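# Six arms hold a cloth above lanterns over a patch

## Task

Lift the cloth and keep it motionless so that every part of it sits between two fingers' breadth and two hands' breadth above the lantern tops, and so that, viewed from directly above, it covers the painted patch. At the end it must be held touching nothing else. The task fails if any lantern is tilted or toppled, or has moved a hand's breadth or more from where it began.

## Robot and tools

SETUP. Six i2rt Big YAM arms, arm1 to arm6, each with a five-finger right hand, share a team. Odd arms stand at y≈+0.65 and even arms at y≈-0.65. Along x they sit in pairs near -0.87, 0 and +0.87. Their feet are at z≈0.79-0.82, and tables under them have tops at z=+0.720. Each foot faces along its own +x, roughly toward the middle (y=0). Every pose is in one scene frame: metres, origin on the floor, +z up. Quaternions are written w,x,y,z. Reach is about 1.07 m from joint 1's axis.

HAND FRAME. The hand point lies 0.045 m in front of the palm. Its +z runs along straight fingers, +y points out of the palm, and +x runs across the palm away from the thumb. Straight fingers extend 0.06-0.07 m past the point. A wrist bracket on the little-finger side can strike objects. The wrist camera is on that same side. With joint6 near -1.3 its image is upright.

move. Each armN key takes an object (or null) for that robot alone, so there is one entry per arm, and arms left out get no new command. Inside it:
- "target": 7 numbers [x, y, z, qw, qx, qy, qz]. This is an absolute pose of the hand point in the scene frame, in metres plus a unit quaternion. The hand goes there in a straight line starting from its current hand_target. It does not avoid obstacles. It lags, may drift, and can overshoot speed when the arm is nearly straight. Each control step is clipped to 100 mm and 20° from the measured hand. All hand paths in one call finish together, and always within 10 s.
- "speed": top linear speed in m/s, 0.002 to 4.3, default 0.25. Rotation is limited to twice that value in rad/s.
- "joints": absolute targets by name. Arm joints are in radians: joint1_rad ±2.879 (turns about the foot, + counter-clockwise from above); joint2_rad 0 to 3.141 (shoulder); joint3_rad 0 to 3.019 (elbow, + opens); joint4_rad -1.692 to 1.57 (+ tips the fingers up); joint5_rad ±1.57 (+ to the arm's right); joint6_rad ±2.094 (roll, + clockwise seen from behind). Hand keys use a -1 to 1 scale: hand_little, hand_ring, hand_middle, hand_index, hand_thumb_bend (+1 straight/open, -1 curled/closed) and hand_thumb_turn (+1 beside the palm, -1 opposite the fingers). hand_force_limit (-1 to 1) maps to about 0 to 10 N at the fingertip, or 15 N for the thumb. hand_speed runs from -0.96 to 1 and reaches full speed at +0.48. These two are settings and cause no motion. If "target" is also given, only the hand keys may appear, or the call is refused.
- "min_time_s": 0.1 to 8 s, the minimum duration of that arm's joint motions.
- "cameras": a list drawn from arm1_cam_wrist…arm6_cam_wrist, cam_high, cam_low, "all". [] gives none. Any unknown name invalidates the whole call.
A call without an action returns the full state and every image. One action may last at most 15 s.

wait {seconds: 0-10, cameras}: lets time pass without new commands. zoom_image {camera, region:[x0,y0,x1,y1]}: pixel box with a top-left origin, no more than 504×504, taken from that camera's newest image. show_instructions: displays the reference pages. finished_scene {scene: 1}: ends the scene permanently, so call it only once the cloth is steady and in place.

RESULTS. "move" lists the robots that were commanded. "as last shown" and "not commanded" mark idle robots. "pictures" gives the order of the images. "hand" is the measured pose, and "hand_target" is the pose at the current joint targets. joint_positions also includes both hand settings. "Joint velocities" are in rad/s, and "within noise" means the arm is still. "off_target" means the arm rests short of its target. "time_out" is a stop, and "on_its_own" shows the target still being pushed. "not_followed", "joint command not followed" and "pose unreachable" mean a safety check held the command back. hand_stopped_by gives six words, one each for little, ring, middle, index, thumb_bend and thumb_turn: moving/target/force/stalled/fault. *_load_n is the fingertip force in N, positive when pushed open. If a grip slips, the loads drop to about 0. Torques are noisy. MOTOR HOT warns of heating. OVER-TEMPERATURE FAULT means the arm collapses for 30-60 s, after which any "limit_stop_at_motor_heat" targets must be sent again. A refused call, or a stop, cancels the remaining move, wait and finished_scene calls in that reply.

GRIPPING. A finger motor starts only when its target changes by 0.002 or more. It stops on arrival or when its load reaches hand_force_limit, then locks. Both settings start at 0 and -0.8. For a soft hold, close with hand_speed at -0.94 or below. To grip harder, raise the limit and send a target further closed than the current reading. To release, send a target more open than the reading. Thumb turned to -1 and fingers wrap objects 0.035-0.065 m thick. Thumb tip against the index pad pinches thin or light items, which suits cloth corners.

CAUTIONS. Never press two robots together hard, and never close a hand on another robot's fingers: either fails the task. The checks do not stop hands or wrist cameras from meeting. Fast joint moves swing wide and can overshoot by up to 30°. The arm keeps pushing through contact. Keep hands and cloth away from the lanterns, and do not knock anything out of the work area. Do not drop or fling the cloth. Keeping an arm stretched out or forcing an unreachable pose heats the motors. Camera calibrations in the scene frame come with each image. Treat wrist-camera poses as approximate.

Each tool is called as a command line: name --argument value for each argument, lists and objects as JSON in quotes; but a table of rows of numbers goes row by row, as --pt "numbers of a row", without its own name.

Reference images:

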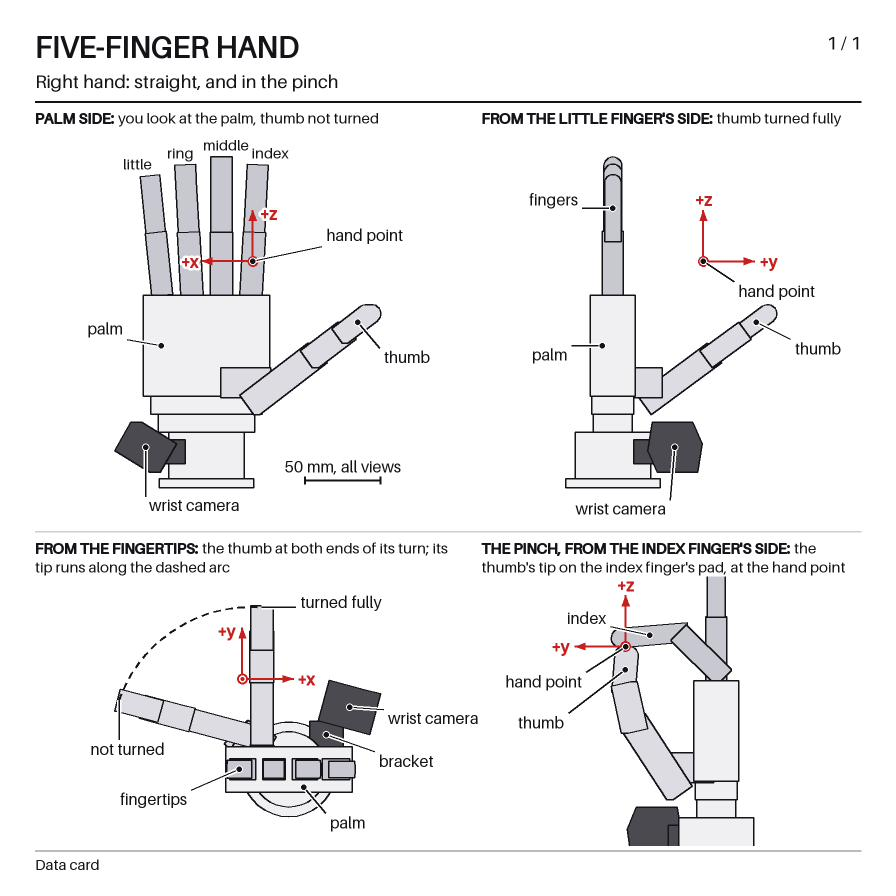

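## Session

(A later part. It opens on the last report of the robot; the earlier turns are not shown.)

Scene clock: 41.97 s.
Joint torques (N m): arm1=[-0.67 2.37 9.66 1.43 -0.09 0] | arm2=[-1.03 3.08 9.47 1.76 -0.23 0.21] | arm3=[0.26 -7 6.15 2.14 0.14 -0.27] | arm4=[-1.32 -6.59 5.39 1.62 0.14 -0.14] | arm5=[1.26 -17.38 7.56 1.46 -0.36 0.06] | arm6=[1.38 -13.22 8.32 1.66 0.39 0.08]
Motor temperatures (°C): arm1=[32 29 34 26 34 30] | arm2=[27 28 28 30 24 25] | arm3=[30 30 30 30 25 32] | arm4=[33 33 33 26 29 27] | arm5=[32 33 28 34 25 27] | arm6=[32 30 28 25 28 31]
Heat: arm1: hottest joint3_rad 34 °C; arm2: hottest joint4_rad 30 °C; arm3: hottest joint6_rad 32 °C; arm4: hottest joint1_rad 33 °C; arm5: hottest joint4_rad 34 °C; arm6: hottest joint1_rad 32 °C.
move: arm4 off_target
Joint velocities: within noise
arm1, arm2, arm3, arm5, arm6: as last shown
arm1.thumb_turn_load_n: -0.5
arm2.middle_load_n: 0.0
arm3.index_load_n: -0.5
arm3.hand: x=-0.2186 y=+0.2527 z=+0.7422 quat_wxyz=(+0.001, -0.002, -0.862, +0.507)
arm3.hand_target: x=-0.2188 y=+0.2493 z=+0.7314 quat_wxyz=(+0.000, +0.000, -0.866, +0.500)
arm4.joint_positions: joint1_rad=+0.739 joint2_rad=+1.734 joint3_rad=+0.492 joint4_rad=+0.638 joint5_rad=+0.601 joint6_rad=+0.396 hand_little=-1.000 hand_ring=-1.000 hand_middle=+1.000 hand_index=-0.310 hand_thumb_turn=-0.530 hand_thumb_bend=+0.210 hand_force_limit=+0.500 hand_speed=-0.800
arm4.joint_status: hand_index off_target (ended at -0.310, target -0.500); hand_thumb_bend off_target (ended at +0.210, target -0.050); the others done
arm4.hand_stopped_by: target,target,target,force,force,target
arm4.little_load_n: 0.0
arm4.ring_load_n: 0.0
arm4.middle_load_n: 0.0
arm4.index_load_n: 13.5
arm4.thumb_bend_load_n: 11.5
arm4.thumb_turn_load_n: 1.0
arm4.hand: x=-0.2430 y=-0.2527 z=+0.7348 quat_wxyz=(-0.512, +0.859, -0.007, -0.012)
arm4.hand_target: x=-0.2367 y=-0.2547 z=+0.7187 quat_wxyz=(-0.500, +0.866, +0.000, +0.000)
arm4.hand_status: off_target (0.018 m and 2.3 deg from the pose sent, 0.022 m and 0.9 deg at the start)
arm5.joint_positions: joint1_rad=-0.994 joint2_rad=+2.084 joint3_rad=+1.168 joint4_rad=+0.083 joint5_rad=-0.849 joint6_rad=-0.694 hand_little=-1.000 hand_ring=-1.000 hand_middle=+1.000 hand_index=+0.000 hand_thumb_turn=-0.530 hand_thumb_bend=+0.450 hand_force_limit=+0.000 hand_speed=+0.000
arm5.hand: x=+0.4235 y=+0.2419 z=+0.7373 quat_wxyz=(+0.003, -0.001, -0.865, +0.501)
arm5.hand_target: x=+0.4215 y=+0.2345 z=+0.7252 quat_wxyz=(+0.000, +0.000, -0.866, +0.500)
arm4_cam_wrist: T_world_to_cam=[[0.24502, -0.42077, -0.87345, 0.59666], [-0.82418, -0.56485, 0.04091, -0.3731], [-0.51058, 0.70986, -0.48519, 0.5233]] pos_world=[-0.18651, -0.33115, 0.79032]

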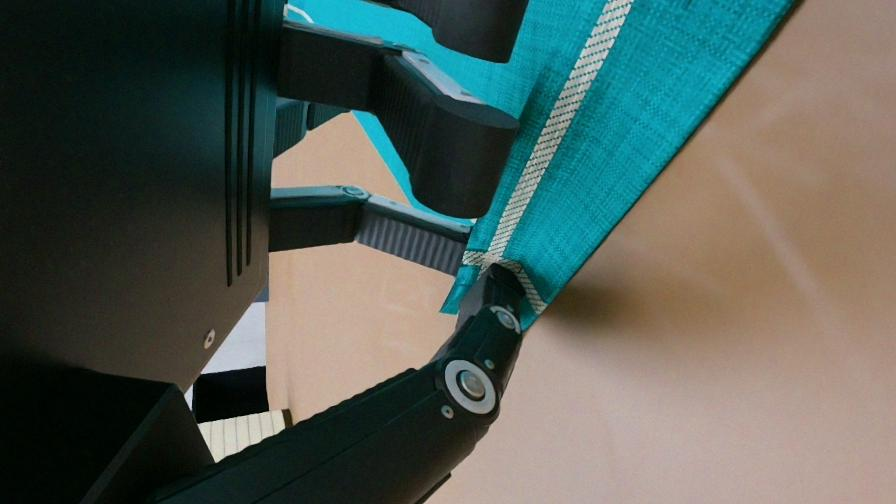

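move --arm3 '{"target": [-0.219, 0.252, 0.718, 0, 0, 0.866, -0.5], "speed": 0.02, "joints": {"hand_speed": -0.8, "hand_force_limit": 0.5, "hand_index": -0.5, "hand_thumb_bend": -0.05}}' --arm6 '{"target": [0.414, -0.289, 0.713, 0.5, -0.866, 0, 0], "speed": 0.02, "joints": {"hand_speed": -0.8, "hand_force_limit": 0.5, "hand_index": -0.5, "hand_thumb_bend": -0.05}}' --arm5 '{"target": [0.4215, 0.235, 0.714, 0, 0, 0.866, -0.5], "speed": 0.02}' --cameras '["arm3_cam_wrist", "arm5_cam_wrist", "arm6_cam_wrist"]'

Scene clock: 44.20 s.
Joint torques (N m): arm1=[-0.67 2.43 9.66 1.43 -0.1 0] | arm2=[-1.03 3.08 9.51 1.73 -0.23 0.21] | arm3=[-0.5 -6.3 4.98 1.66 0.4 -0.42] | arm4=[-1.26 -6.59 5.37 1.52 0.14 -0.14] | arm5=[1.14 -16.32 6.99 1.39 -0.25 0.02] | arm6=[1.55 -12.57 7.42 1.52 0.41 0.11]
Motor temperatures (°C): arm1=[32 29 34 26 34 30] | arm2=[27 28 28 30 24 25] | arm3=[30 30 30 30 25 32] | arm4=[33 33 33 26 29 27] | arm5=[32 33 28 34 25 27] | arm6=[32 30 28 25 28 31]
Heat: arm1: hottest joint3_rad 34 °C; arm2: hottest joint4_rad 30 °C; arm3: hottest joint6_rad 32 °C; arm4: hottest joint1_rad 33 °C; arm5: hottest joint4_rad 34 °C; arm6: hottest joint1_rad 32 °C.
move: arm3 off_target; arm5 off_target; arm6 off_target
Joint velocities: within noise
arm1, arm2, arm4: as last shown
arm1.thumb_turn_load_n: 0.0
arm3.joint_positions: joint1_rad=-0.768 joint2_rad=+1.759 joint3_rad=+0.558 joint4_rad=+0.564 joint5_rad=-0.673 joint6_rad=-0.438 hand_little=-1.000 hand_ring=-1.000 hand_middle=+1.000 hand_index=-0.291 hand_thumb_turn=-0.530 hand_thumb_bend=+0.213 hand_force_limit=+0.500 hand_speed=-0.800
arm3.joint_status: hand_index off_target (ended at -0.291, target -0.500); hand_thumb_bend off_target (ended at +0.213, target -0.050); the others done
arm3.hand_stopped_by: target,target,target,force,force,target
arm3.little_load_n: 0.0
arm3.ring_load_n: 0.0
arm3.middle_load_n: 0.0
arm3.index_load_n: 11.0
arm3.thumb_bend_load_n: 11.5
arm3.thumb_turn_load_n: 0.5
arm3.hand: x=-0.2211 y=+0.2465 z=+0.7392 quat_wxyz=(+0.002, +0.002, -0.856, +0.517)
arm3.hand_target: x=-0.2184 y=+0.2528 z=+0.7190 quat_wxyz=(+0.000, +0.000, -0.866, +0.500)
arm3.hand_status: off_target (0.022 m and 2.3 deg from the pose sent, 0.024 m and 0.9 deg at the start)
arm4.joint_positions: joint1_rad=+0.739 joint2_rad=+1.735 joint3_rad=+0.492 joint4_rad=+0.641 joint5_rad=+0.601 joint6_rad=+0.396 hand_little=-1.000 hand_ring=-1.000 hand_middle=+1.000 hand_index=-0.310 hand_thumb_turn=-0.530 hand_thumb_bend=+0.210 hand_force_limit=+0.500 hand_speed=-0.800
arm4.middle_load_n: -0.5
arm4.thumb_bend_load_n: 11.0
arm4.hand: x=-0.2431 y=-0.2526 z=+0.7348 quat_wxyz=(-0.512, +0.859, -0.007, -0.013)
arm4.hand_target: x=-0.2367 y=-0.2547 z=+0.7186 quat_wxyz=(-0.500, +0.866, +0.000, +0.000)
arm5.joint_positions: joint1_rad=-0.994 joint2_rad=+2.092 joint3_rad=+1.172 joint4_rad=+0.107 joint5_rad=-0.852 joint6_rad=-0.692 hand_little=-1.000 hand_ring=-1.000 hand_middle=+1.000 hand_index=+0.000 hand_thumb_turn=-0.530 hand_thumb_bend=+0.450 hand_force_limit=+0.000 hand_speed=+0.000
arm5.joint_status: not commanded
arm5.hand_stopped_by: target,target,target,target,target,target
arm5.little_load_n: 0.0
arm5.ring_load_n: 0.0
arm5.middle_load_n: -0.5
arm5.index_load_n: 0.0
arm5.thumb_bend_load_n: -0.5
arm5.thumb_turn_load_n: 0.5
arm5.hand: x=+0.4194 y=+0.2388 z=+0.7367 quat_wxyz=(+0.009, +0.004, -0.862, +0.507)
arm5.hand_target: x=+0.4222 y=+0.2358 z=+0.7147 quat_wxyz=(+0.000, +0.000, -0.866, +0.500)
arm5.hand_status: off_target (0.023 m and 1.4 deg from the pose sent, 0.024 m and 0.4 deg at the start)
arm6.joint_positions: joint1_rad=+1.075 joint2_rad=+1.918 joint3_rad=+0.972 joint4_rad=+0.067 joint5_rad=+0.880 joint6_rad=+0.781 hand_little=-1.000 hand_ring=-1.000 hand_middle=+1.000 hand_index=-0.347 hand_thumb_turn=-0.530 hand_thumb_bend=+0.182 hand_force_limit=+0.500 hand_speed=-0.800
arm6.joint_status: hand_index off_target (ended at -0.347, target -0.500); hand_thumb_bend off_target (ended at +0.182, target -0.050); the others done
arm6.hand_stopped_by: target,target,target,force,force,target
arm6.little_load_n: 0.0
arm6.ring_load_n: 0.0
arm6.middle_load_n: 0.0
arm6.index_load_n: 11.5
arm6.thumb_bend_load_n: 12.0
arm6.thumb_turn_load_n: 0.5
arm6.hand: x=+0.4119 y=-0.2914 z=+0.7351 quat_wxyz=(-0.506, +0.862, -0.006, -0.012)
arm6.hand_target: x=+0.4150 y=-0.2897 z=+0.7135 quat_wxyz=(-0.500, +0.866, +0.000, +0.000)
arm6.hand_status: off_target (0.022 m and 1.7 deg from the pose sent, 0.028 m and 0.7 deg at the start)
arm3_cam_wrist: T_world_to_cam=[[-0.25352, 0.50245, -0.8266, 0.42687], [0.81727, 0.5684, 0.09485, -0.03296], [0.51749, -0.65151, -0.55474, 0.79905]] pos_world=[-0.27835, 0.32484, 0.79924]
arm5_cam_wrist: T_world_to_cam=[[-0.25439, 0.52012, -0.81533, 0.5783], [0.87066, 0.49017, 0.04103, -0.5061], [0.42099, -0.69944, -0.57754, 0.5308]] pos_world=[0.3643, 0.31855, 0.79883]
arm6_cam_wrist: T_world_to_cam=[[0.21763, -0.43114, -0.87565, 0.43329], [-0.82832, -0.55611, 0.06794, 0.1305], [-0.51625, 0.71053, -0.47815, 0.88783]] pos_world=[0.47214, -0.37145, 0.79506]

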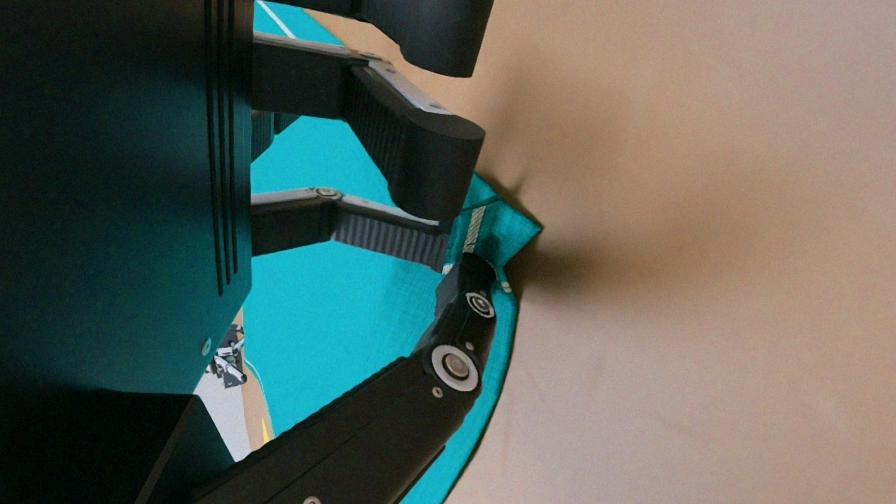

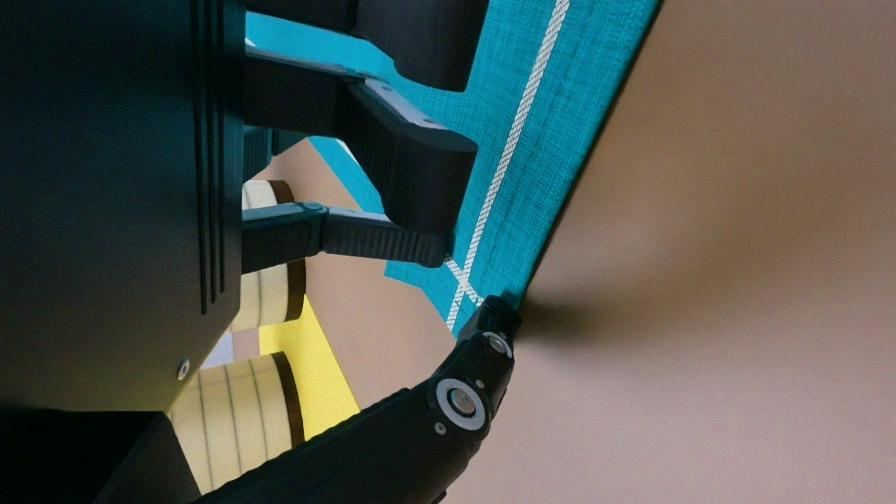

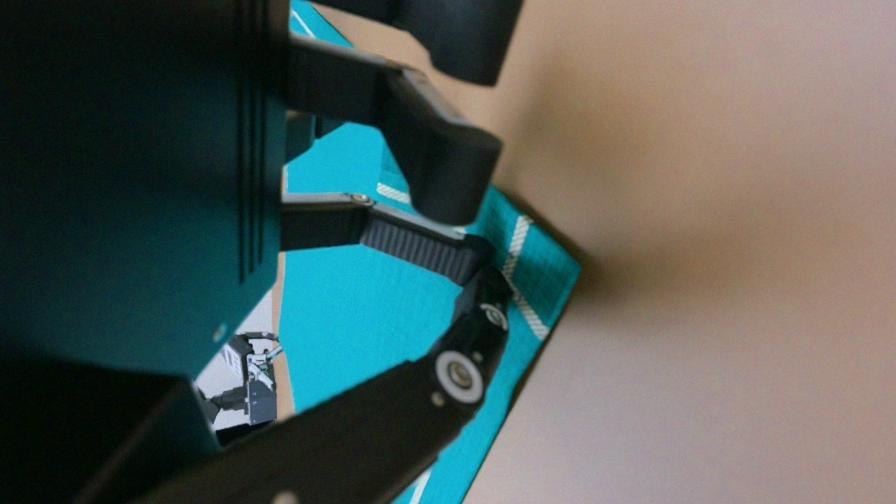

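move --arm5 '{"target": [0.4225, 0.239, 0.704, 0, 0, 0.866, -0.5], "speed": 0.02, "joints": {"hand_speed": -0.8, "hand_force_limit": 0.5, "hand_index": -0.5, "hand_thumb_bend": -0.05}}' --cameras '["arm5_cam_wrist"]'

zoom_image --camera "arm5_cam_wrist" --region '[380, 130, 680, 430]'

Scene clock: 46.30 s.
Joint torques (N m): arm1=[-0.67 2.37 9.65 1.43 -0.09 0] | arm2=[-1.03 3.02 9.48 1.77 -0.22 0.21] | arm3=[-0.32 -6.48 5.01 1.7 0.39 -0.43] | arm4=[-1.26 -6.59 5.38 1.52 0.13 -0.14] | arm5=[0.67 -16.21 6.34 1.26 -0.13 -0.06] | arm6=[1.14 -12.34 7.41 1.63 0.42 0.13]
Motor temperatures (°C): arm1=[32 29 34 26 34 30] | arm2=[27 28 28 30 24 25] | arm3=[30 30 30 30 25 32] | arm4=[33 33 33 26 29 27] | arm5=[32 33 28 34 25 27] | arm6=[32 30 28 25 28 31]
Heat: arm1: hottest joint3_rad 34 °C; arm2: hottest joint4_rad 30 °C; arm3: hottest joint6_rad 32 °C; arm4: hottest joint1_rad 33 °C; arm5: hottest joint4_rad 34 °C; arm6: hottest joint1_rad 32 °C.
move: arm5 off_target
Joint velocities: within noise
arm1, arm2, arm3, arm4, arm6: as last shown
arm3.little_load_n: 0.5
arm4.little_load_n: -0.5
arm4.index_load_n: 14.0
arm4.thumb_turn_load_n: 1.5
arm5.joint_positions: joint1_rad=-0.994 joint2_rad=+2.106 joint3_rad=+1.172 joint4_rad=+0.130 joint5_rad=-0.858 joint6_rad=-0.692 hand_little=-1.000 hand_ring=-1.000 hand_middle=+1.000 hand_index=-0.347 hand_thumb_turn=-0.530 hand_thumb_bend=+0.192 hand_force_limit=+0.500 hand_speed=-0.800
arm5.joint_status: hand_index off_target (ended at -0.347, target -0.500); hand_thumb_bend off_target (ended at +0.192, target -0.050); the others done
arm5.hand_stopped_by: target,target,target,force,force,target
arm5.little_load_n: 0.0
arm5.ring_load_n: 0.0
arm5.middle_load_n: 0.0
arm5.index_load_n: 11.5
arm5.thumb_bend_load_n: 11.0
arm5.thumb_turn_load_n: 1.5
arm5.hand: x=+0.4191 y=+0.2377 z=+0.7314 quat_wxyz=(+0.010, +0.007, -0.860, +0.510)
arm5.hand_target: x=+0.4234 y=+0.2400 z=+0.7048 quat_wxyz=(+0.000, +0.000, -0.866, +0.500)
arm5.hand_status: off_target (0.028 m and 1.9 deg from the pose sent, 0.033 m and 1.4 deg at the start)
arm5_cam_wrist: T_world_to_cam=[[-0.26025, 0.51252, -0.81829, 0.58086], [0.86888, 0.49393, 0.03302, -0.49932], [0.4211, -0.70239, -0.57386, 0.5251]] pos_world=[0.3639, 0.31775, 0.79314]

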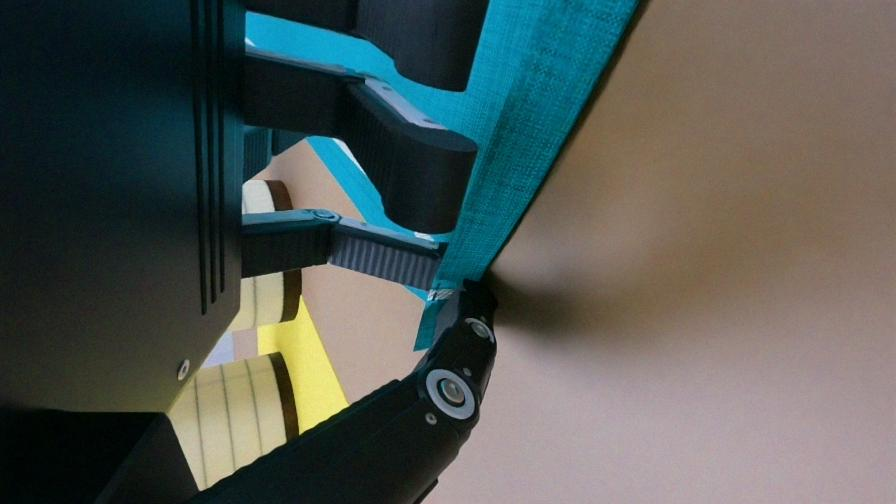

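Scaled by 1.680 from the camera's image (finer frame: 1280x720).

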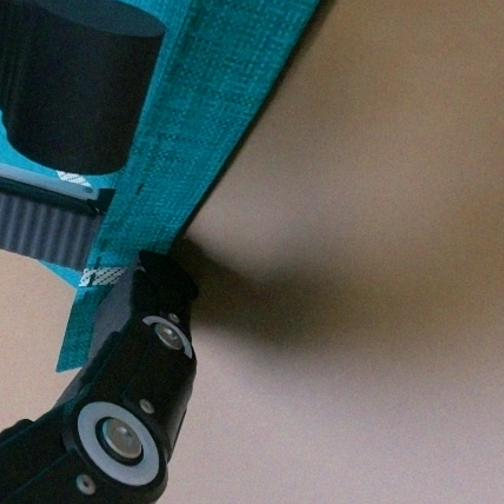

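move --arm3 '{"target": [-0.221, 0.2465, 0.785, 0, 0, 0.866, -0.5], "speed": 0.06}' --arm4 '{"target": [-0.243, -0.2526, 0.785, 0.5, -0.866, 0, 0], "speed": 0.06}' --arm5 '{"target": [0.417, 0.2377, 0.785, 0, 0, 0.866, -0.5], "speed": 0.06}' --arm6 '{"target": [0.412, -0.2914, 0.785, 0.5, -0.866, 0, 0], "speed": 0.06}' --cameras '["arm3_cam_wrist", "arm4_cam_wrist", "arm5_cam_wrist", "arm6_cam_wrist", "cam_high", "arm1_cam_wrist"]'

Scene clock: 48.40 s.
Joint torques (N m): arm1=[-0.67 2.37 9.65 1.43 -0.1 0] | arm2=[-0.97 3.08 9.5 1.73 -0.23 0.21] | arm3=[-0.5 -10.58 7.56 0.92 -0.03 -0.34] | arm4=[-0.32 -9.47 8.28 0.94 0 -0.06] | arm5=[0.38 -20.37 7.83 0.39 -0.64 -0.07] | arm6=[2.14 -16.21 9.62 0.44 0.62 0.14]
Motor temperatures (°C): arm1=[32 29 34 26 34 30] | arm2=[27 28 28 30 24 25] | arm3=[30 30 30 30 25 32] | arm4=[33 33 33 26 29 27] | arm5=[32 33 29 34 25 27] | arm6=[32 30 28 25 28 31]
Heat: arm1: hottest joint3_rad 34 °C; arm2: hottest joint4_rad 30 °C; arm3: hottest joint6_rad 32 °C; arm4: hottest joint1_rad 33 °C; arm5: hottest joint4_rad 34 °C; arm6: hottest joint1_rad 32 °C.
move: arm3 off_target; arm4 off_target; arm5 done; arm6 off_target
Joint velocities: within noise
arm1, arm2: as last shown
arm3.joint_positions: joint1_rad=-0.762 joint2_rad=+1.598 joint3_rad=+0.573 joint4_rad=+0.337 joint5_rad=-0.656 joint6_rad=-0.438 hand_little=-1.000 hand_ring=-1.000 hand_middle=+1.000 hand_index=-0.291 hand_thumb_turn=-0.530 hand_thumb_bend=+0.213 hand_force_limit=+0.500 hand_speed=-0.800
arm3.joint_status: not commanded
arm3.hand_stopped_by: target,target,target,force,force,target
arm3.little_load_n: 0.0
arm3.ring_load_n: 0.0
arm3.middle_load_n: 0.0
arm3.index_load_n: 12.5
arm3.thumb_bend_load_n: 10.0
arm3.thumb_turn_load_n: 0.0
arm3.hand: x=-0.2152 y=+0.2521 z=+0.7782 quat_wxyz=(-0.008, -0.008, -0.867, +0.498)
arm3.hand_target: x=-0.2208 y=+0.2466 z=+0.7851 quat_wxyz=(+0.000, +0.000, -0.866, +0.500)
arm3.hand_status: off_target (0.011 m and 1.4 deg from the pose sent, 0.046 m and 2.3 deg at the start)
arm4.joint_positions: joint1_rad=+0.738 joint2_rad=+1.543 joint3_rad=+0.511 joint4_rad=+0.378 joint5_rad=+0.615 joint6_rad=+0.396 hand_little=-1.000 hand_ring=-1.000 hand_middle=+1.000 hand_index=-0.310 hand_thumb_turn=-0.530 hand_thumb_bend=+0.210 hand_force_limit=+0.500 hand_speed=-0.800
arm4.joint_status: not commanded
arm4.hand_stopped_by: target,target,target,force,force,target
arm4.little_load_n: 0.0
arm4.ring_load_n: 0.0
arm4.middle_load_n: 0.0
arm4.index_load_n: 13.5
arm4.thumb_bend_load_n: 13.0
arm4.thumb_turn_load_n: 0.5
arm4.hand: x=-0.2343 y=-0.2573 z=+0.7771 quat_wxyz=(-0.498, +0.867, -0.002, +0.008)
arm4.hand_target: x=-0.2428 y=-0.2528 z=+0.7850 quat_wxyz=(-0.500, +0.866, +0.000, +0.000)
arm4.hand_status: off_target (0.013 m and 1.0 deg from the pose sent, 0.050 m and 2.4 deg at the start)
arm5.joint_positions: joint1_rad=-0.994 joint2_rad=+2.005 joint3_rad=+1.184 joint4_rad=-0.028 joint5_rad=-0.849 joint6_rad=-0.694 hand_little=-1.000 hand_ring=-1.000 hand_middle=+1.000 hand_index=-0.347 hand_thumb_turn=-0.530 hand_thumb_bend=+0.192 hand_force_limit=+0.500 hand_speed=-0.800
arm5.joint_status: not commanded
arm5.hand_stopped_by: target,target,target,force,force,target
arm5.little_load_n: 0.0
arm5.ring_load_n: 0.0
arm5.middle_load_n: 0.0
arm5.index_load_n: 11.5
arm5.thumb_bend_load_n: 11.5
arm5.thumb_turn_load_n: 0.0
arm5.hand: x=+0.4232 y=+0.2412 z=+0.7779 quat_wxyz=(-0.003, -0.004, -0.867, +0.498)
arm5.hand_target: x=+0.4171 y=+0.2379 z=+0.7849 quat_wxyz=(+0.000, +0.000, -0.866, +0.500)
arm5.hand_status: done (0.010 m and 0.6 deg from the pose sent, 0.054 m and 1.9 deg at the start)
arm6.joint_positions: joint1_rad=+1.075 joint2_rad=+1.819 joint3_rad=+0.979 joint4_rad=-0.094 joint5_rad=+0.880 joint6_rad=+0.781 hand_little=-1.000 hand_ring=-1.000 hand_middle=+1.000 hand_index=-0.347 hand_thumb_turn=-0.530 hand_thumb_bend=+0.182 hand_force_limit=+0.500 hand_speed=-0.800
arm6.joint_status: not commanded
arm6.hand_stopped_by: target,target,target,force,force,target
arm6.little_load_n: 0.0
arm6.ring_load_n: 0.0
arm6.middle_load_n: 0.0
arm6.index_load_n: 11.0
arm6.thumb_bend_load_n: 12.0
arm6.thumb_turn_load_n: 0.5
arm6.hand: x=+0.4239 y=-0.2976 z=+0.7705 quat_wxyz=(-0.495, +0.869, +0.006, +0.009)
arm6.hand_target: x=+0.4125 y=-0.2916 z=+0.7851 quat_wxyz=(-0.500, +0.866, +0.000, +0.000)
arm6.hand_status: off_target (0.020 m and 1.4 deg from the pose sent, 0.050 m and 1.8 deg at the start)
pictures: arm1_cam_wrist, arm3_cam_wrist, arm4_cam_wrist, arm5_cam_wrist, arm6_cam_wrist, cam_high
arm3_cam_wrist: T_world_to_cam=[[-0.22674, 0.53981, -0.81068, 0.44172], [0.81793, 0.55742, 0.14241, -0.07876], [0.52876, -0.63078, -0.56791, 0.82871]] pos_world=[-0.27361, 0.3282, 0.83994]
arm4_cam_wrist: T_world_to_cam=[[0.27383, -0.45279, -0.84853, 0.60866], [-0.83229, -0.55369, 0.02688, -0.35835], [-0.48199, 0.69886, -0.52847, 0.58891]] pos_world=[-0.18107, -0.33439, 0.83732]
arm5_cam_wrist: T_world_to_cam=[[-0.23047, 0.53694, -0.81153, 0.59438], [0.86971, 0.48772, 0.0757, -0.53824], [0.43644, -0.68835, -0.57938, 0.54683]] pos_world=[0.36644, 0.31978, 0.83993]
arm6_cam_wrist: T_world_to_cam=[[0.25991, -0.45261, -0.85299, 0.41716], [-0.8311, -0.5546, 0.04104, 0.15697], [-0.49165, 0.69825, -0.52031, 0.93387]] pos_world=[0.48116, -0.37621, 0.8353]

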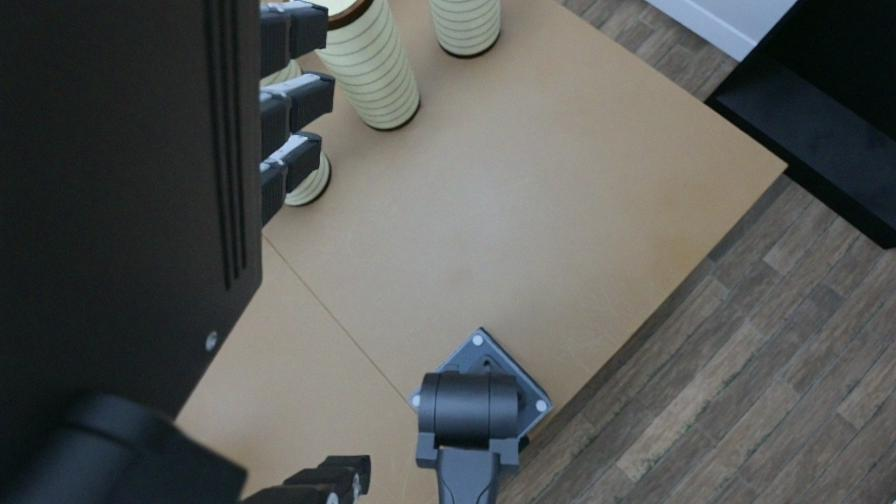

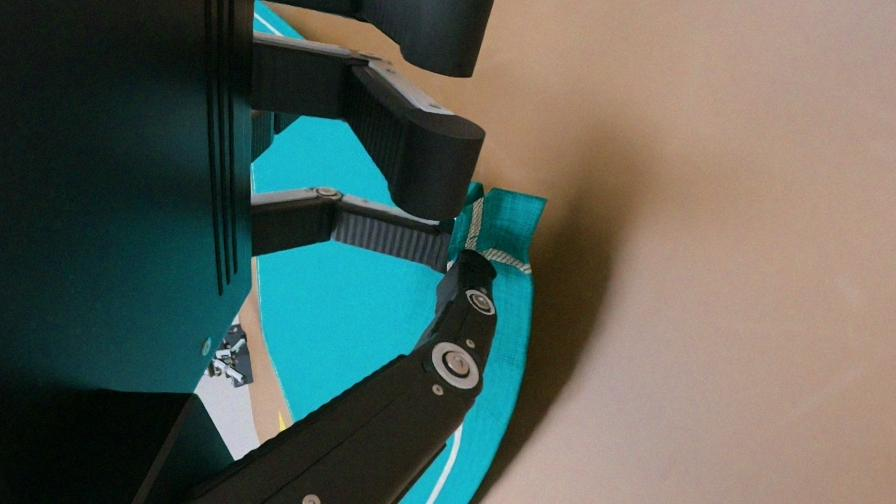

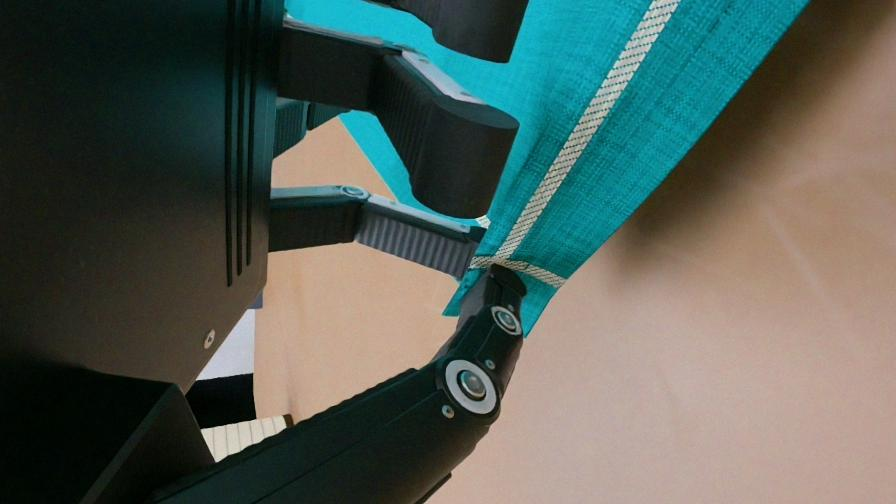

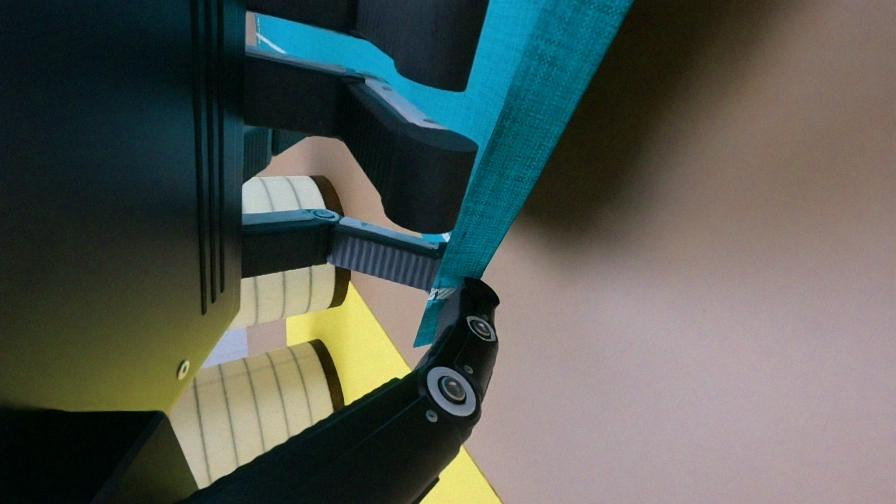

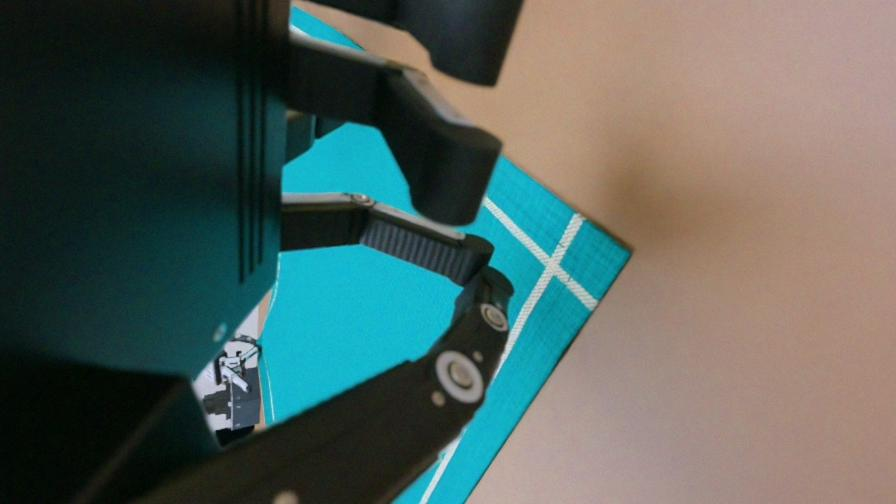

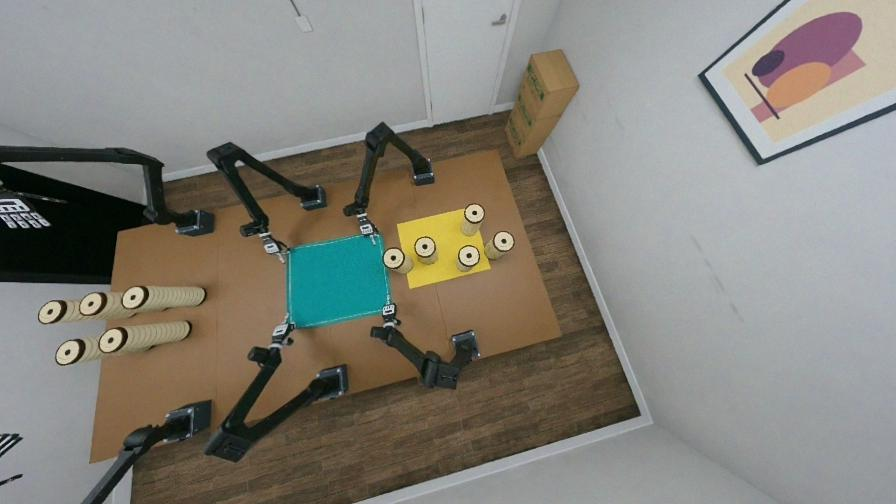

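move --arm6 '{"target": [0.411, -0.279, 0.762, 0.4772, -0.8788, 0, 0], "speed": 0.06, "joints": {"hand_speed": 0.0, "hand_index": 0.08, "hand_thumb_bend": 0.48}}' --cameras '["arm6_cam_wrist"]'

Scene clock: 49.73 s.
Joint torques (N m): arm1=[-0.67 2.37 9.68 1.46 -0.09 0] | arm2=[-1.03 3.14 9.48 1.77 -0.24 0.21] | arm3=[-0.44 -10.46 7.49 0.91 -0.02 -0.35] | arm4=[-0.38 -9.47 8.28 0.95 0 -0.06] | arm5=[0.38 -20.42 7.83 0.39 -0.64 -0.07] | arm6=[1.67 -14.92 10.04 0.57 0.37 0.16]
Motor temperatures (°C): arm1=[32 29 34 26 34 30] | arm2=[27 28 28 30 24 25] | arm3=[30 30 30 30 25 32] | arm4=[33 33 33 26 29 27] | arm5=[32 33 29 34 25 27] | arm6=[32 30 29 25 28 31]
Heat: arm1: hottest joint3_rad 34 °C; arm2: hottest joint4_rad 30 °C; arm3: hottest joint6_rad 32 °C; arm4: hottest joint1_rad 33 °C; arm5: hottest joint4_rad 34 °C; arm6: hottest joint1_rad 32 °C.
move: arm6 done
Joint velocities: within noise
arm1, arm2, arm3, arm4, arm5: as last shown
arm5.joint_positions: joint1_rad=-0.994 joint2_rad=+2.005 joint3_rad=+1.184 joint4_rad=-0.029 joint5_rad=-0.849 joint6_rad=-0.694 hand_little=-1.000 hand_ring=-1.000 hand_middle=+1.000 hand_index=-0.347 hand_thumb_turn=-0.530 hand_thumb_bend=+0.192 hand_force_limit=+0.500 hand_speed=-0.800
arm5.little_load_n: 0.5
arm5.thumb_bend_load_n: 11.0
arm5.hand: x=+0.4233 y=+0.2413 z=+0.7778 quat_wxyz=(-0.003, -0.004, -0.867, +0.498)
arm5.hand_target: x=+0.4172 y=+0.2379 z=+0.7849 quat_wxyz=(+0.000, +0.000, -0.866, +0.500)
arm6.joint_positions: joint1_rad=+1.046 joint2_rad=+1.843 joint3_rad=+1.008 joint4_rad=-0.094 joint5_rad=+0.826 joint6_rad=+0.781 hand_little=-1.000 hand_ring=-1.000 hand_middle=+1.000 hand_index=+0.080 hand_thumb_turn=-0.530 hand_thumb_bend=+0.480 hand_force_limit=+0.500 hand_speed=+0.000
arm6.joint_status: all done
arm6.hand_stopped_by: target,target,target,target,target,target
arm6.little_load_n: 0.0
arm6.ring_load_n: 0.0
arm6.middle_load_n: 0.0
arm6.index_load_n: 0.0
arm6.thumb_bend_load_n: 0.0
arm6.thumb_turn_load_n: 0.0
arm6.hand: x=+0.4176 y=-0.2863 z=+0.7640 quat_wxyz=(-0.480, +0.878, +0.002, -0.002)
arm6.hand_target: x=+0.4113 y=-0.2792 z=+0.7621 quat_wxyz=(-0.477, +0.879, +0.000, +0.000)
arm6.hand_status: done (0.010 m and 0.4 deg from the pose sent, 0.024 m and 2.7 deg at the start)
arm6_cam_wrist: T_world_to_cam=[[0.24097, -0.48248, -0.8421, 0.40947], [-0.82787, -0.55502, 0.0811, 0.12626], [-0.50652, 0.67761, -0.53318, 0.92957]] pos_world=[0.4767, -0.36225, 0.83021]

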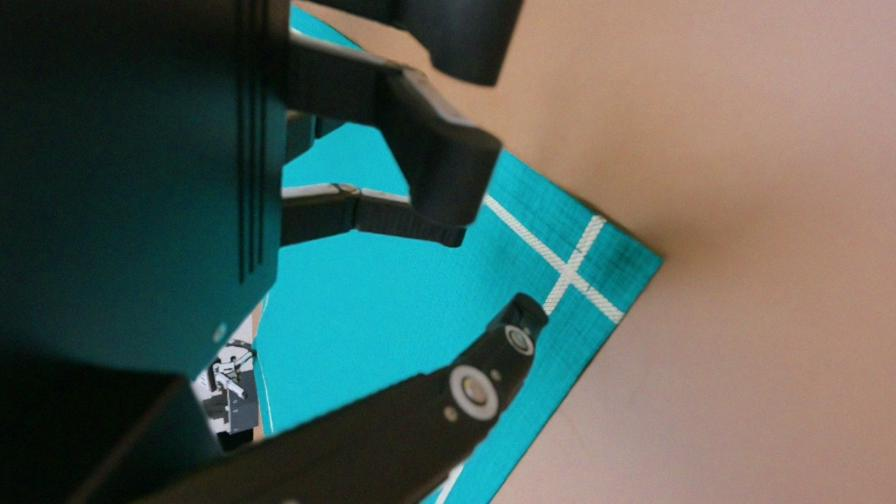

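move --arm6 '{"target": [0.412, -0.281, 0.724, 0.4772, -0.8788, 0, 0], "speed": 0.05}' --cameras '["arm6_cam_wrist"]'

Scene clock: 51.17 s.
Joint torques (N m): arm1=[-0.67 2.37 9.66 1.43 -0.09 0] | arm2=[-0.97 3.19 9.48 1.77 -0.23 0.21] | arm3=[-0.38 -10.4 7.51 0.94 -0.04 -0.35] | arm4=[-0.38 -9.41 8.29 0.92 0.01 -0.05] | arm5=[0.32 -20.42 7.83 0.38 -0.64 -0.06] | arm6=[1.44 -12.86 7.95 1.74 0.32 0.18]
Motor temperatures (°C): arm1=[32 29 34 26 34 30] | arm2=[27 28 28 30 24 25] | arm3=[30 30 30 30 25 32] | arm4=[33 33 33 26 29 27] | arm5=[32 34 29 34 25 27] | arm6=[32 30 29 25 28 31]
Heat: arm1: hottest joint3_rad 34 °C; arm2: hottest joint4_rad 30 °C; arm3: hottest joint6_rad 32 °C; arm4: hottest joint1_rad 33 °C; arm5: hottest joint2_rad 34 °C; arm6: hottest joint1_rad 32 °C.
move: arm6 off_target
Joint velocities: within noise
arm1, arm2, arm3, arm4, arm5: as last shown
arm3.middle_load_n: -0.5
arm3.thumb_turn_load_n: -0.5
arm4.middle_load_n: -0.5
arm4.index_load_n: 14.0
arm4.thumb_turn_load_n: 1.0
arm5.joint_positions: joint1_rad=-0.994 joint2_rad=+2.005 joint3_rad=+1.184 joint4_rad=-0.029 joint5_rad=-0.849 joint6_rad=-0.695 hand_little=-1.000 hand_ring=-1.000 hand_middle=+1.000 hand_index=-0.347 hand_thumb_turn=-0.530 hand_thumb_bend=+0.192 hand_force_limit=+0.500 hand_speed=-0.800
arm5.little_load_n: 0.0
arm5.index_load_n: 11.0
arm6.joint_positions: joint1_rad=+1.046 joint2_rad=+1.898 joint3_rad=+1.008 joint4_rad=-0.032 joint5_rad=+0.828 joint6_rad=+0.782 hand_little=-1.000 hand_ring=-1.000 hand_middle=+1.000 hand_index=+0.080 hand_thumb_turn=-0.530 hand_thumb_bend=+0.480 hand_force_limit=+0.500 hand_speed=+0.000
arm6.joint_status: not commanded
arm6.hand_stopped_by: target,target,target,target,target,target
arm6.little_load_n: 0.0
arm6.ring_load_n: 0.0
arm6.middle_load_n: 0.0
arm6.index_load_n: -1.0
arm6.thumb_bend_load_n: 0.0
arm6.thumb_turn_load_n: 0.0
arm6.hand: x=+0.4142 y=-0.2838 z=+0.7418 quat_wxyz=(-0.482, +0.876, +0.000, -0.004)
arm6.hand_target: x=+0.4127 y=-0.2816 z=+0.7243 quat_wxyz=(-0.477, +0.879, +0.000, +0.000)
arm6.hand_status: off_target (0.018 m and 0.8 deg from the pose sent, 0.041 m and 0.4 deg at the start)
arm6_cam_wrist: T_world_to_cam=[[0.23563, -0.47852, -0.84587, 0.39895], [-0.82845, -0.55394, 0.0826, 0.1261], [-0.50809, 0.68129, -0.52696, 0.91137]] pos_world=[0.47351, -0.36016, 0.8073]

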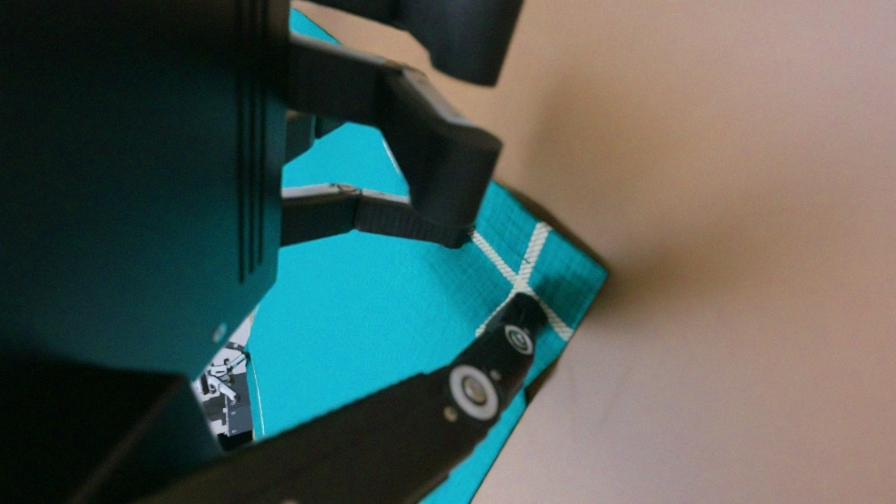

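Index presses, cloth wrinkling already. Close.

move --arm6 '{"target": [0.413, -0.284, 0.708, 0.4772, -0.8788, 0, 0], "speed": 0.02, "joints": {"hand_speed": -0.8, "hand_force_limit": 0.5, "hand_index": -0.5, "hand_thumb_bend": -0.05}}' --cameras '["arm6_cam_wrist"]'

zoom_image --camera "arm6_cam_wrist" --region '[380, 130, 680, 430]'

Scene clock: 53.33 s.
Joint torques (N m): arm1=[-0.73 2.37 9.65 1.42 -0.09 0] | arm2=[-0.97 3.08 9.48 1.77 -0.22 0.2] | arm3=[-0.5 -10.7 7.54 0.96 -0.03 -0.36] | arm4=[-0.38 -9.47 8.28 0.95 0 -0.06] | arm5=[0.38 -20.42 7.84 0.39 -0.64 -0.07] | arm6=[1.44 -12.81 6.9 1.59 0.29 0.22]
Motor temperatures (°C): arm1=[32 29 34 26 34 30] | arm2=[27 28 28 30 24 25] | arm3=[30 30 30 30 25 32] | arm4=[33 33 33 26 29 27] | arm5=[32 34 29 33 25 27] | arm6=[32 30 29 25 28 31]
Heat: arm1: hottest joint3_rad 34 °C; arm2: hottest joint4_rad 30 °C; arm3: hottest joint6_rad 32 °C; arm4: hottest joint1_rad 33 °C; arm5: hottest joint2_rad 34 °C; arm6: hottest joint1_rad 32 °C.
move: arm6 off_target
Joint velocities: within noise
arm1.joint_positions: joint1_rad=-0.769 joint2_rad=+0.580 joint3_rad=+1.413 joint4_rad=-1.635 joint5_rad=-0.148 joint6_rad=-1.247 hand_little=+1.000 hand_ring=+1.000 hand_middle=+1.000 hand_index=+1.000 hand_thumb_turn=+1.000 hand_thumb_bend=+1.000 hand_force_limit=+0.000 hand_speed=-0.800
arm1.joint_status: not commanded
arm1.hand_stopped_by: target,target,target,target,target,target
arm1.little_load_n: 0.0
arm1.ring_load_n: 0.0
arm1.middle_load_n: 0.0
arm1.index_load_n: 0.0
arm1.thumb_bend_load_n: 0.0
arm1.thumb_turn_load_n: 0.0
arm1.hand: x=-0.9874 y=+0.5535 z=+1.2626 quat_wxyz=(+0.287, +0.245, -0.890, +0.256)
arm1.hand_target: x=-0.9871 y=+0.5537 z=+1.2698 quat_wxyz=(+0.295, +0.245, -0.886, +0.260)
arm1.hand_status: not commanded
arm2.joint_positions: joint1_rad=-0.190 joint2_rad=+0.599 joint3_rad=+1.434 joint4_rad=-1.566 joint5_rad=-0.217 joint6_rad=-1.305 hand_little=+1.000 hand_ring=+1.000 hand_middle=+1.000 hand_index=+1.000 hand_thumb_turn=+1.000 hand_thumb_bend=+1.000 hand_force_limit=+0.000 hand_speed=-0.800
arm2.joint_status: not commanded
arm2.hand_stopped_by: target,target,target,target,target,target
arm2.little_load_n: 0.0
arm2.ring_load_n: 0.0
arm2.middle_load_n: 0.0
arm2.index_load_n: 0.0
arm2.thumb_bend_load_n: 0.0
arm2.thumb_turn_load_n: 0.0
arm2.hand: x=-0.8190 y=-0.4776 z=+1.2763 quat_wxyz=(-0.360, +0.759, +0.501, +0.210)
arm2.hand_target: x=-0.8190 y=-0.4777 z=+1.2852 quat_wxyz=(-0.367, +0.754, +0.500, +0.217)
arm2.hand_status: not commanded
arm3, arm4, arm5: as last shown
arm3.middle_load_n: 0.0
arm3.thumb_turn_load_n: 0.0
arm4.middle_load_n: 0.0
arm4.thumb_turn_load_n: 0.5
arm5.ring_load_n: 0.5
arm5.middle_load_n: -0.5
arm5.index_load_n: 11.5
arm5.thumb_bend_load_n: 11.5
arm5.thumb_turn_load_n: -0.5
arm6.joint_positions: joint1_rad=+1.046 joint2_rad=+1.921 joint3_rad=+1.008 joint4_rad=+0.008 joint5_rad=+0.831 joint6_rad=+0.789 hand_little=-1.000 hand_ring=-1.000 hand_middle=+1.000 hand_index=-0.340 hand_thumb_turn=-0.530 hand_thumb_bend=+0.184 hand_force_limit=+0.500 hand_speed=-0.800
arm6.joint_status: hand_index off_target (ended at -0.340, target -0.500); hand_thumb_bend off_target (ended at +0.184, target -0.050); the others done
arm6.hand_stopped_by: target,target,target,force,force,target
arm6.little_load_n: 0.0
arm6.ring_load_n: 0.0
arm6.middle_load_n: 0.0
arm6.index_load_n: 10.5
arm6.thumb_bend_load_n: 10.5
arm6.thumb_turn_load_n: 0.0
arm6.hand: x=+0.4104 y=-0.2810 z=+0.7347 quat_wxyz=(-0.486, +0.874, -0.007, -0.012)
arm6.hand_target: x=+0.4142 y=-0.2847 z=+0.7089 quat_wxyz=(-0.477, +0.879, +0.000, +0.000)
arm6.hand_status: off_target (0.027 m and 2.0 deg from the pose sent, 0.034 m and 0.8 deg at the start)
arm6_cam_wrist: T_world_to_cam=[[0.21605, -0.4715, -0.85499, 0.41189], [-0.82962, -0.55038, 0.09387, 0.11819], [-0.51483, 0.68904, -0.51007, 0.89637]] pos_world=[0.47054, -0.35837, 0.79828]

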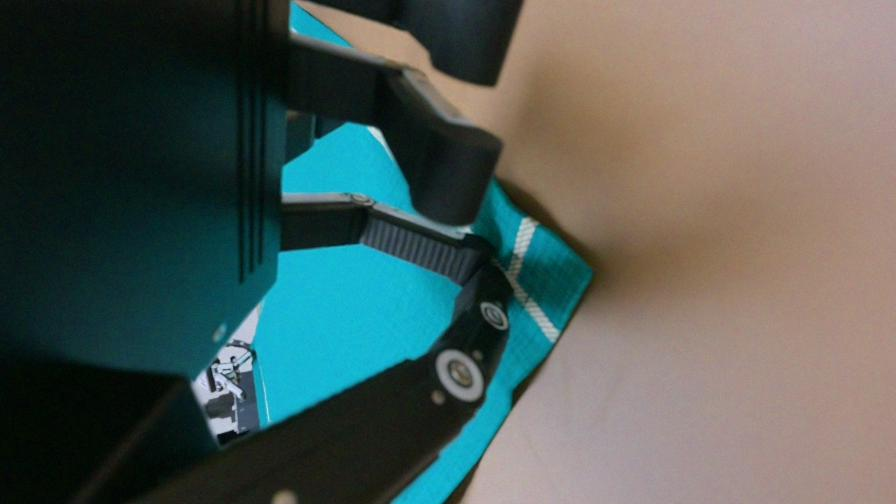

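Scaled by 1.680 from the camera's image (finer frame: 1280x720).

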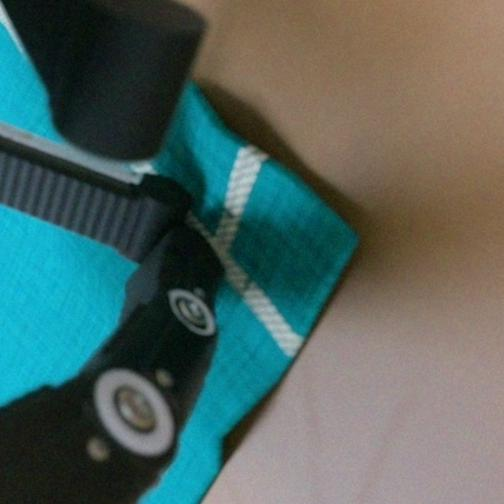

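move --arm6 '{"target": [0.410, -0.284, 0.775, 0.4772, -0.8788, 0, 0], "speed": 0.06}' --cameras '["arm6_cam_wrist"]'

Scene clock: 55.07 s.
Joint torques (N m): arm1=[-0.62 2.37 9.65 1.43 -0.09 0] | arm2=[-1.08 3.14 9.5 1.76 -0.22 0.2] | arm3=[-0.44 -10.4 7.53 0.94 -0.04 -0.35] | arm4=[-0.32 -9.41 8.28 0.95 0.01 -0.05] | arm5=[0.38 -20.42 7.83 0.39 -0.64 -0.06] | arm6=[1.67 -17.49 9.77 0.68 0.41 0.13]
Motor temperatures (°C): arm1=[32 29 34 26 34 30] | arm2=[27 28 28 30 24 25] | arm3=[30 30 30 30 25 32] | arm4=[33 33 33 26 29 27] | arm5=[32 34 29 33 25 27] | arm6=[32 31 29 25 28 31]
Heat: arm1: hottest joint3_rad 34 °C; arm2: hottest joint4_rad 30 °C; arm3: hottest joint6_rad 32 °C; arm4: hottest joint1_rad 33 °C; arm5: hottest joint2_rad 34 °C; arm6: hottest joint1_rad 32 °C.
move: arm6 off_target
Joint velocities: within noise
arm1, arm2, arm3, arm4, arm5: as last shown
arm4.thumb_bend_load_n: 12.5
arm5.middle_load_n: 0.0
arm5.thumb_bend_load_n: 11.0
arm5.thumb_turn_load_n: 0.0
arm6.joint_positions: joint1_rad=+1.046 joint2_rad=+1.842 joint3_rad=+1.012 joint4_rad=-0.135 joint5_rad=+0.831 joint6_rad=+0.791 hand_little=-1.000 hand_ring=-1.000 hand_middle=+1.000 hand_index=-0.340 hand_thumb_turn=-0.530 hand_thumb_bend=+0.184 hand_force_limit=+0.500 hand_speed=-0.800
arm6.joint_status: not commanded
arm6.hand_stopped_by: target,target,target,force,force,target
arm6.little_load_n: 0.0
arm6.ring_load_n: 0.0
arm6.middle_load_n: 0.0
arm6.index_load_n: 11.0
arm6.thumb_bend_load_n: 11.0
arm6.thumb_turn_load_n: 0.0
arm6.hand: x=+0.4236 y=-0.2884 z=+0.7614 quat_wxyz=(-0.474, +0.881, +0.004, +0.011)
arm6.hand_target: x=+0.4104 y=-0.2841 z=+0.7752 quat_wxyz=(-0.477, +0.879, +0.000, +0.000)
arm6.hand_status: off_target (0.020 m and 1.4 deg from the pose sent, 0.040 m and 2.0 deg at the start)
arm6_cam_wrist: T_world_to_cam=[[0.25796, -0.49587, -0.8292, 0.38396], [-0.83453, -0.54682, 0.06739, 0.14592], [-0.48684, 0.67461, -0.55488, 0.93998]] pos_world=[0.48036, -0.36393, 0.83013]

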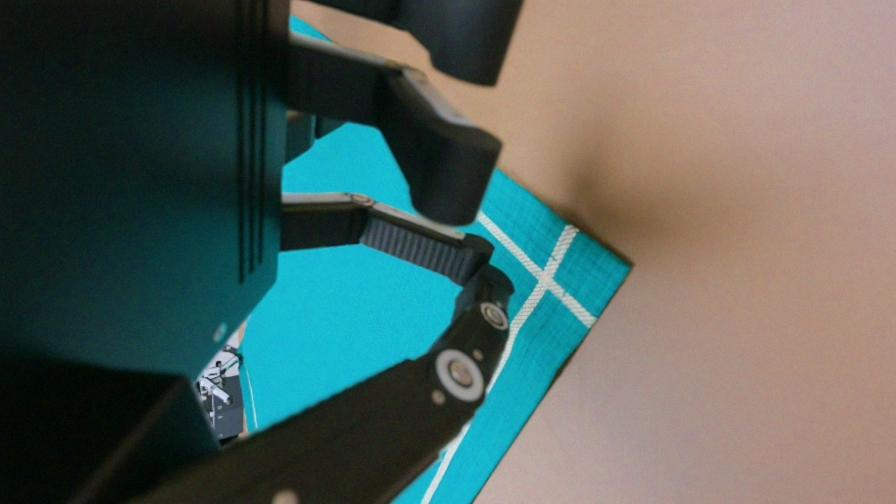

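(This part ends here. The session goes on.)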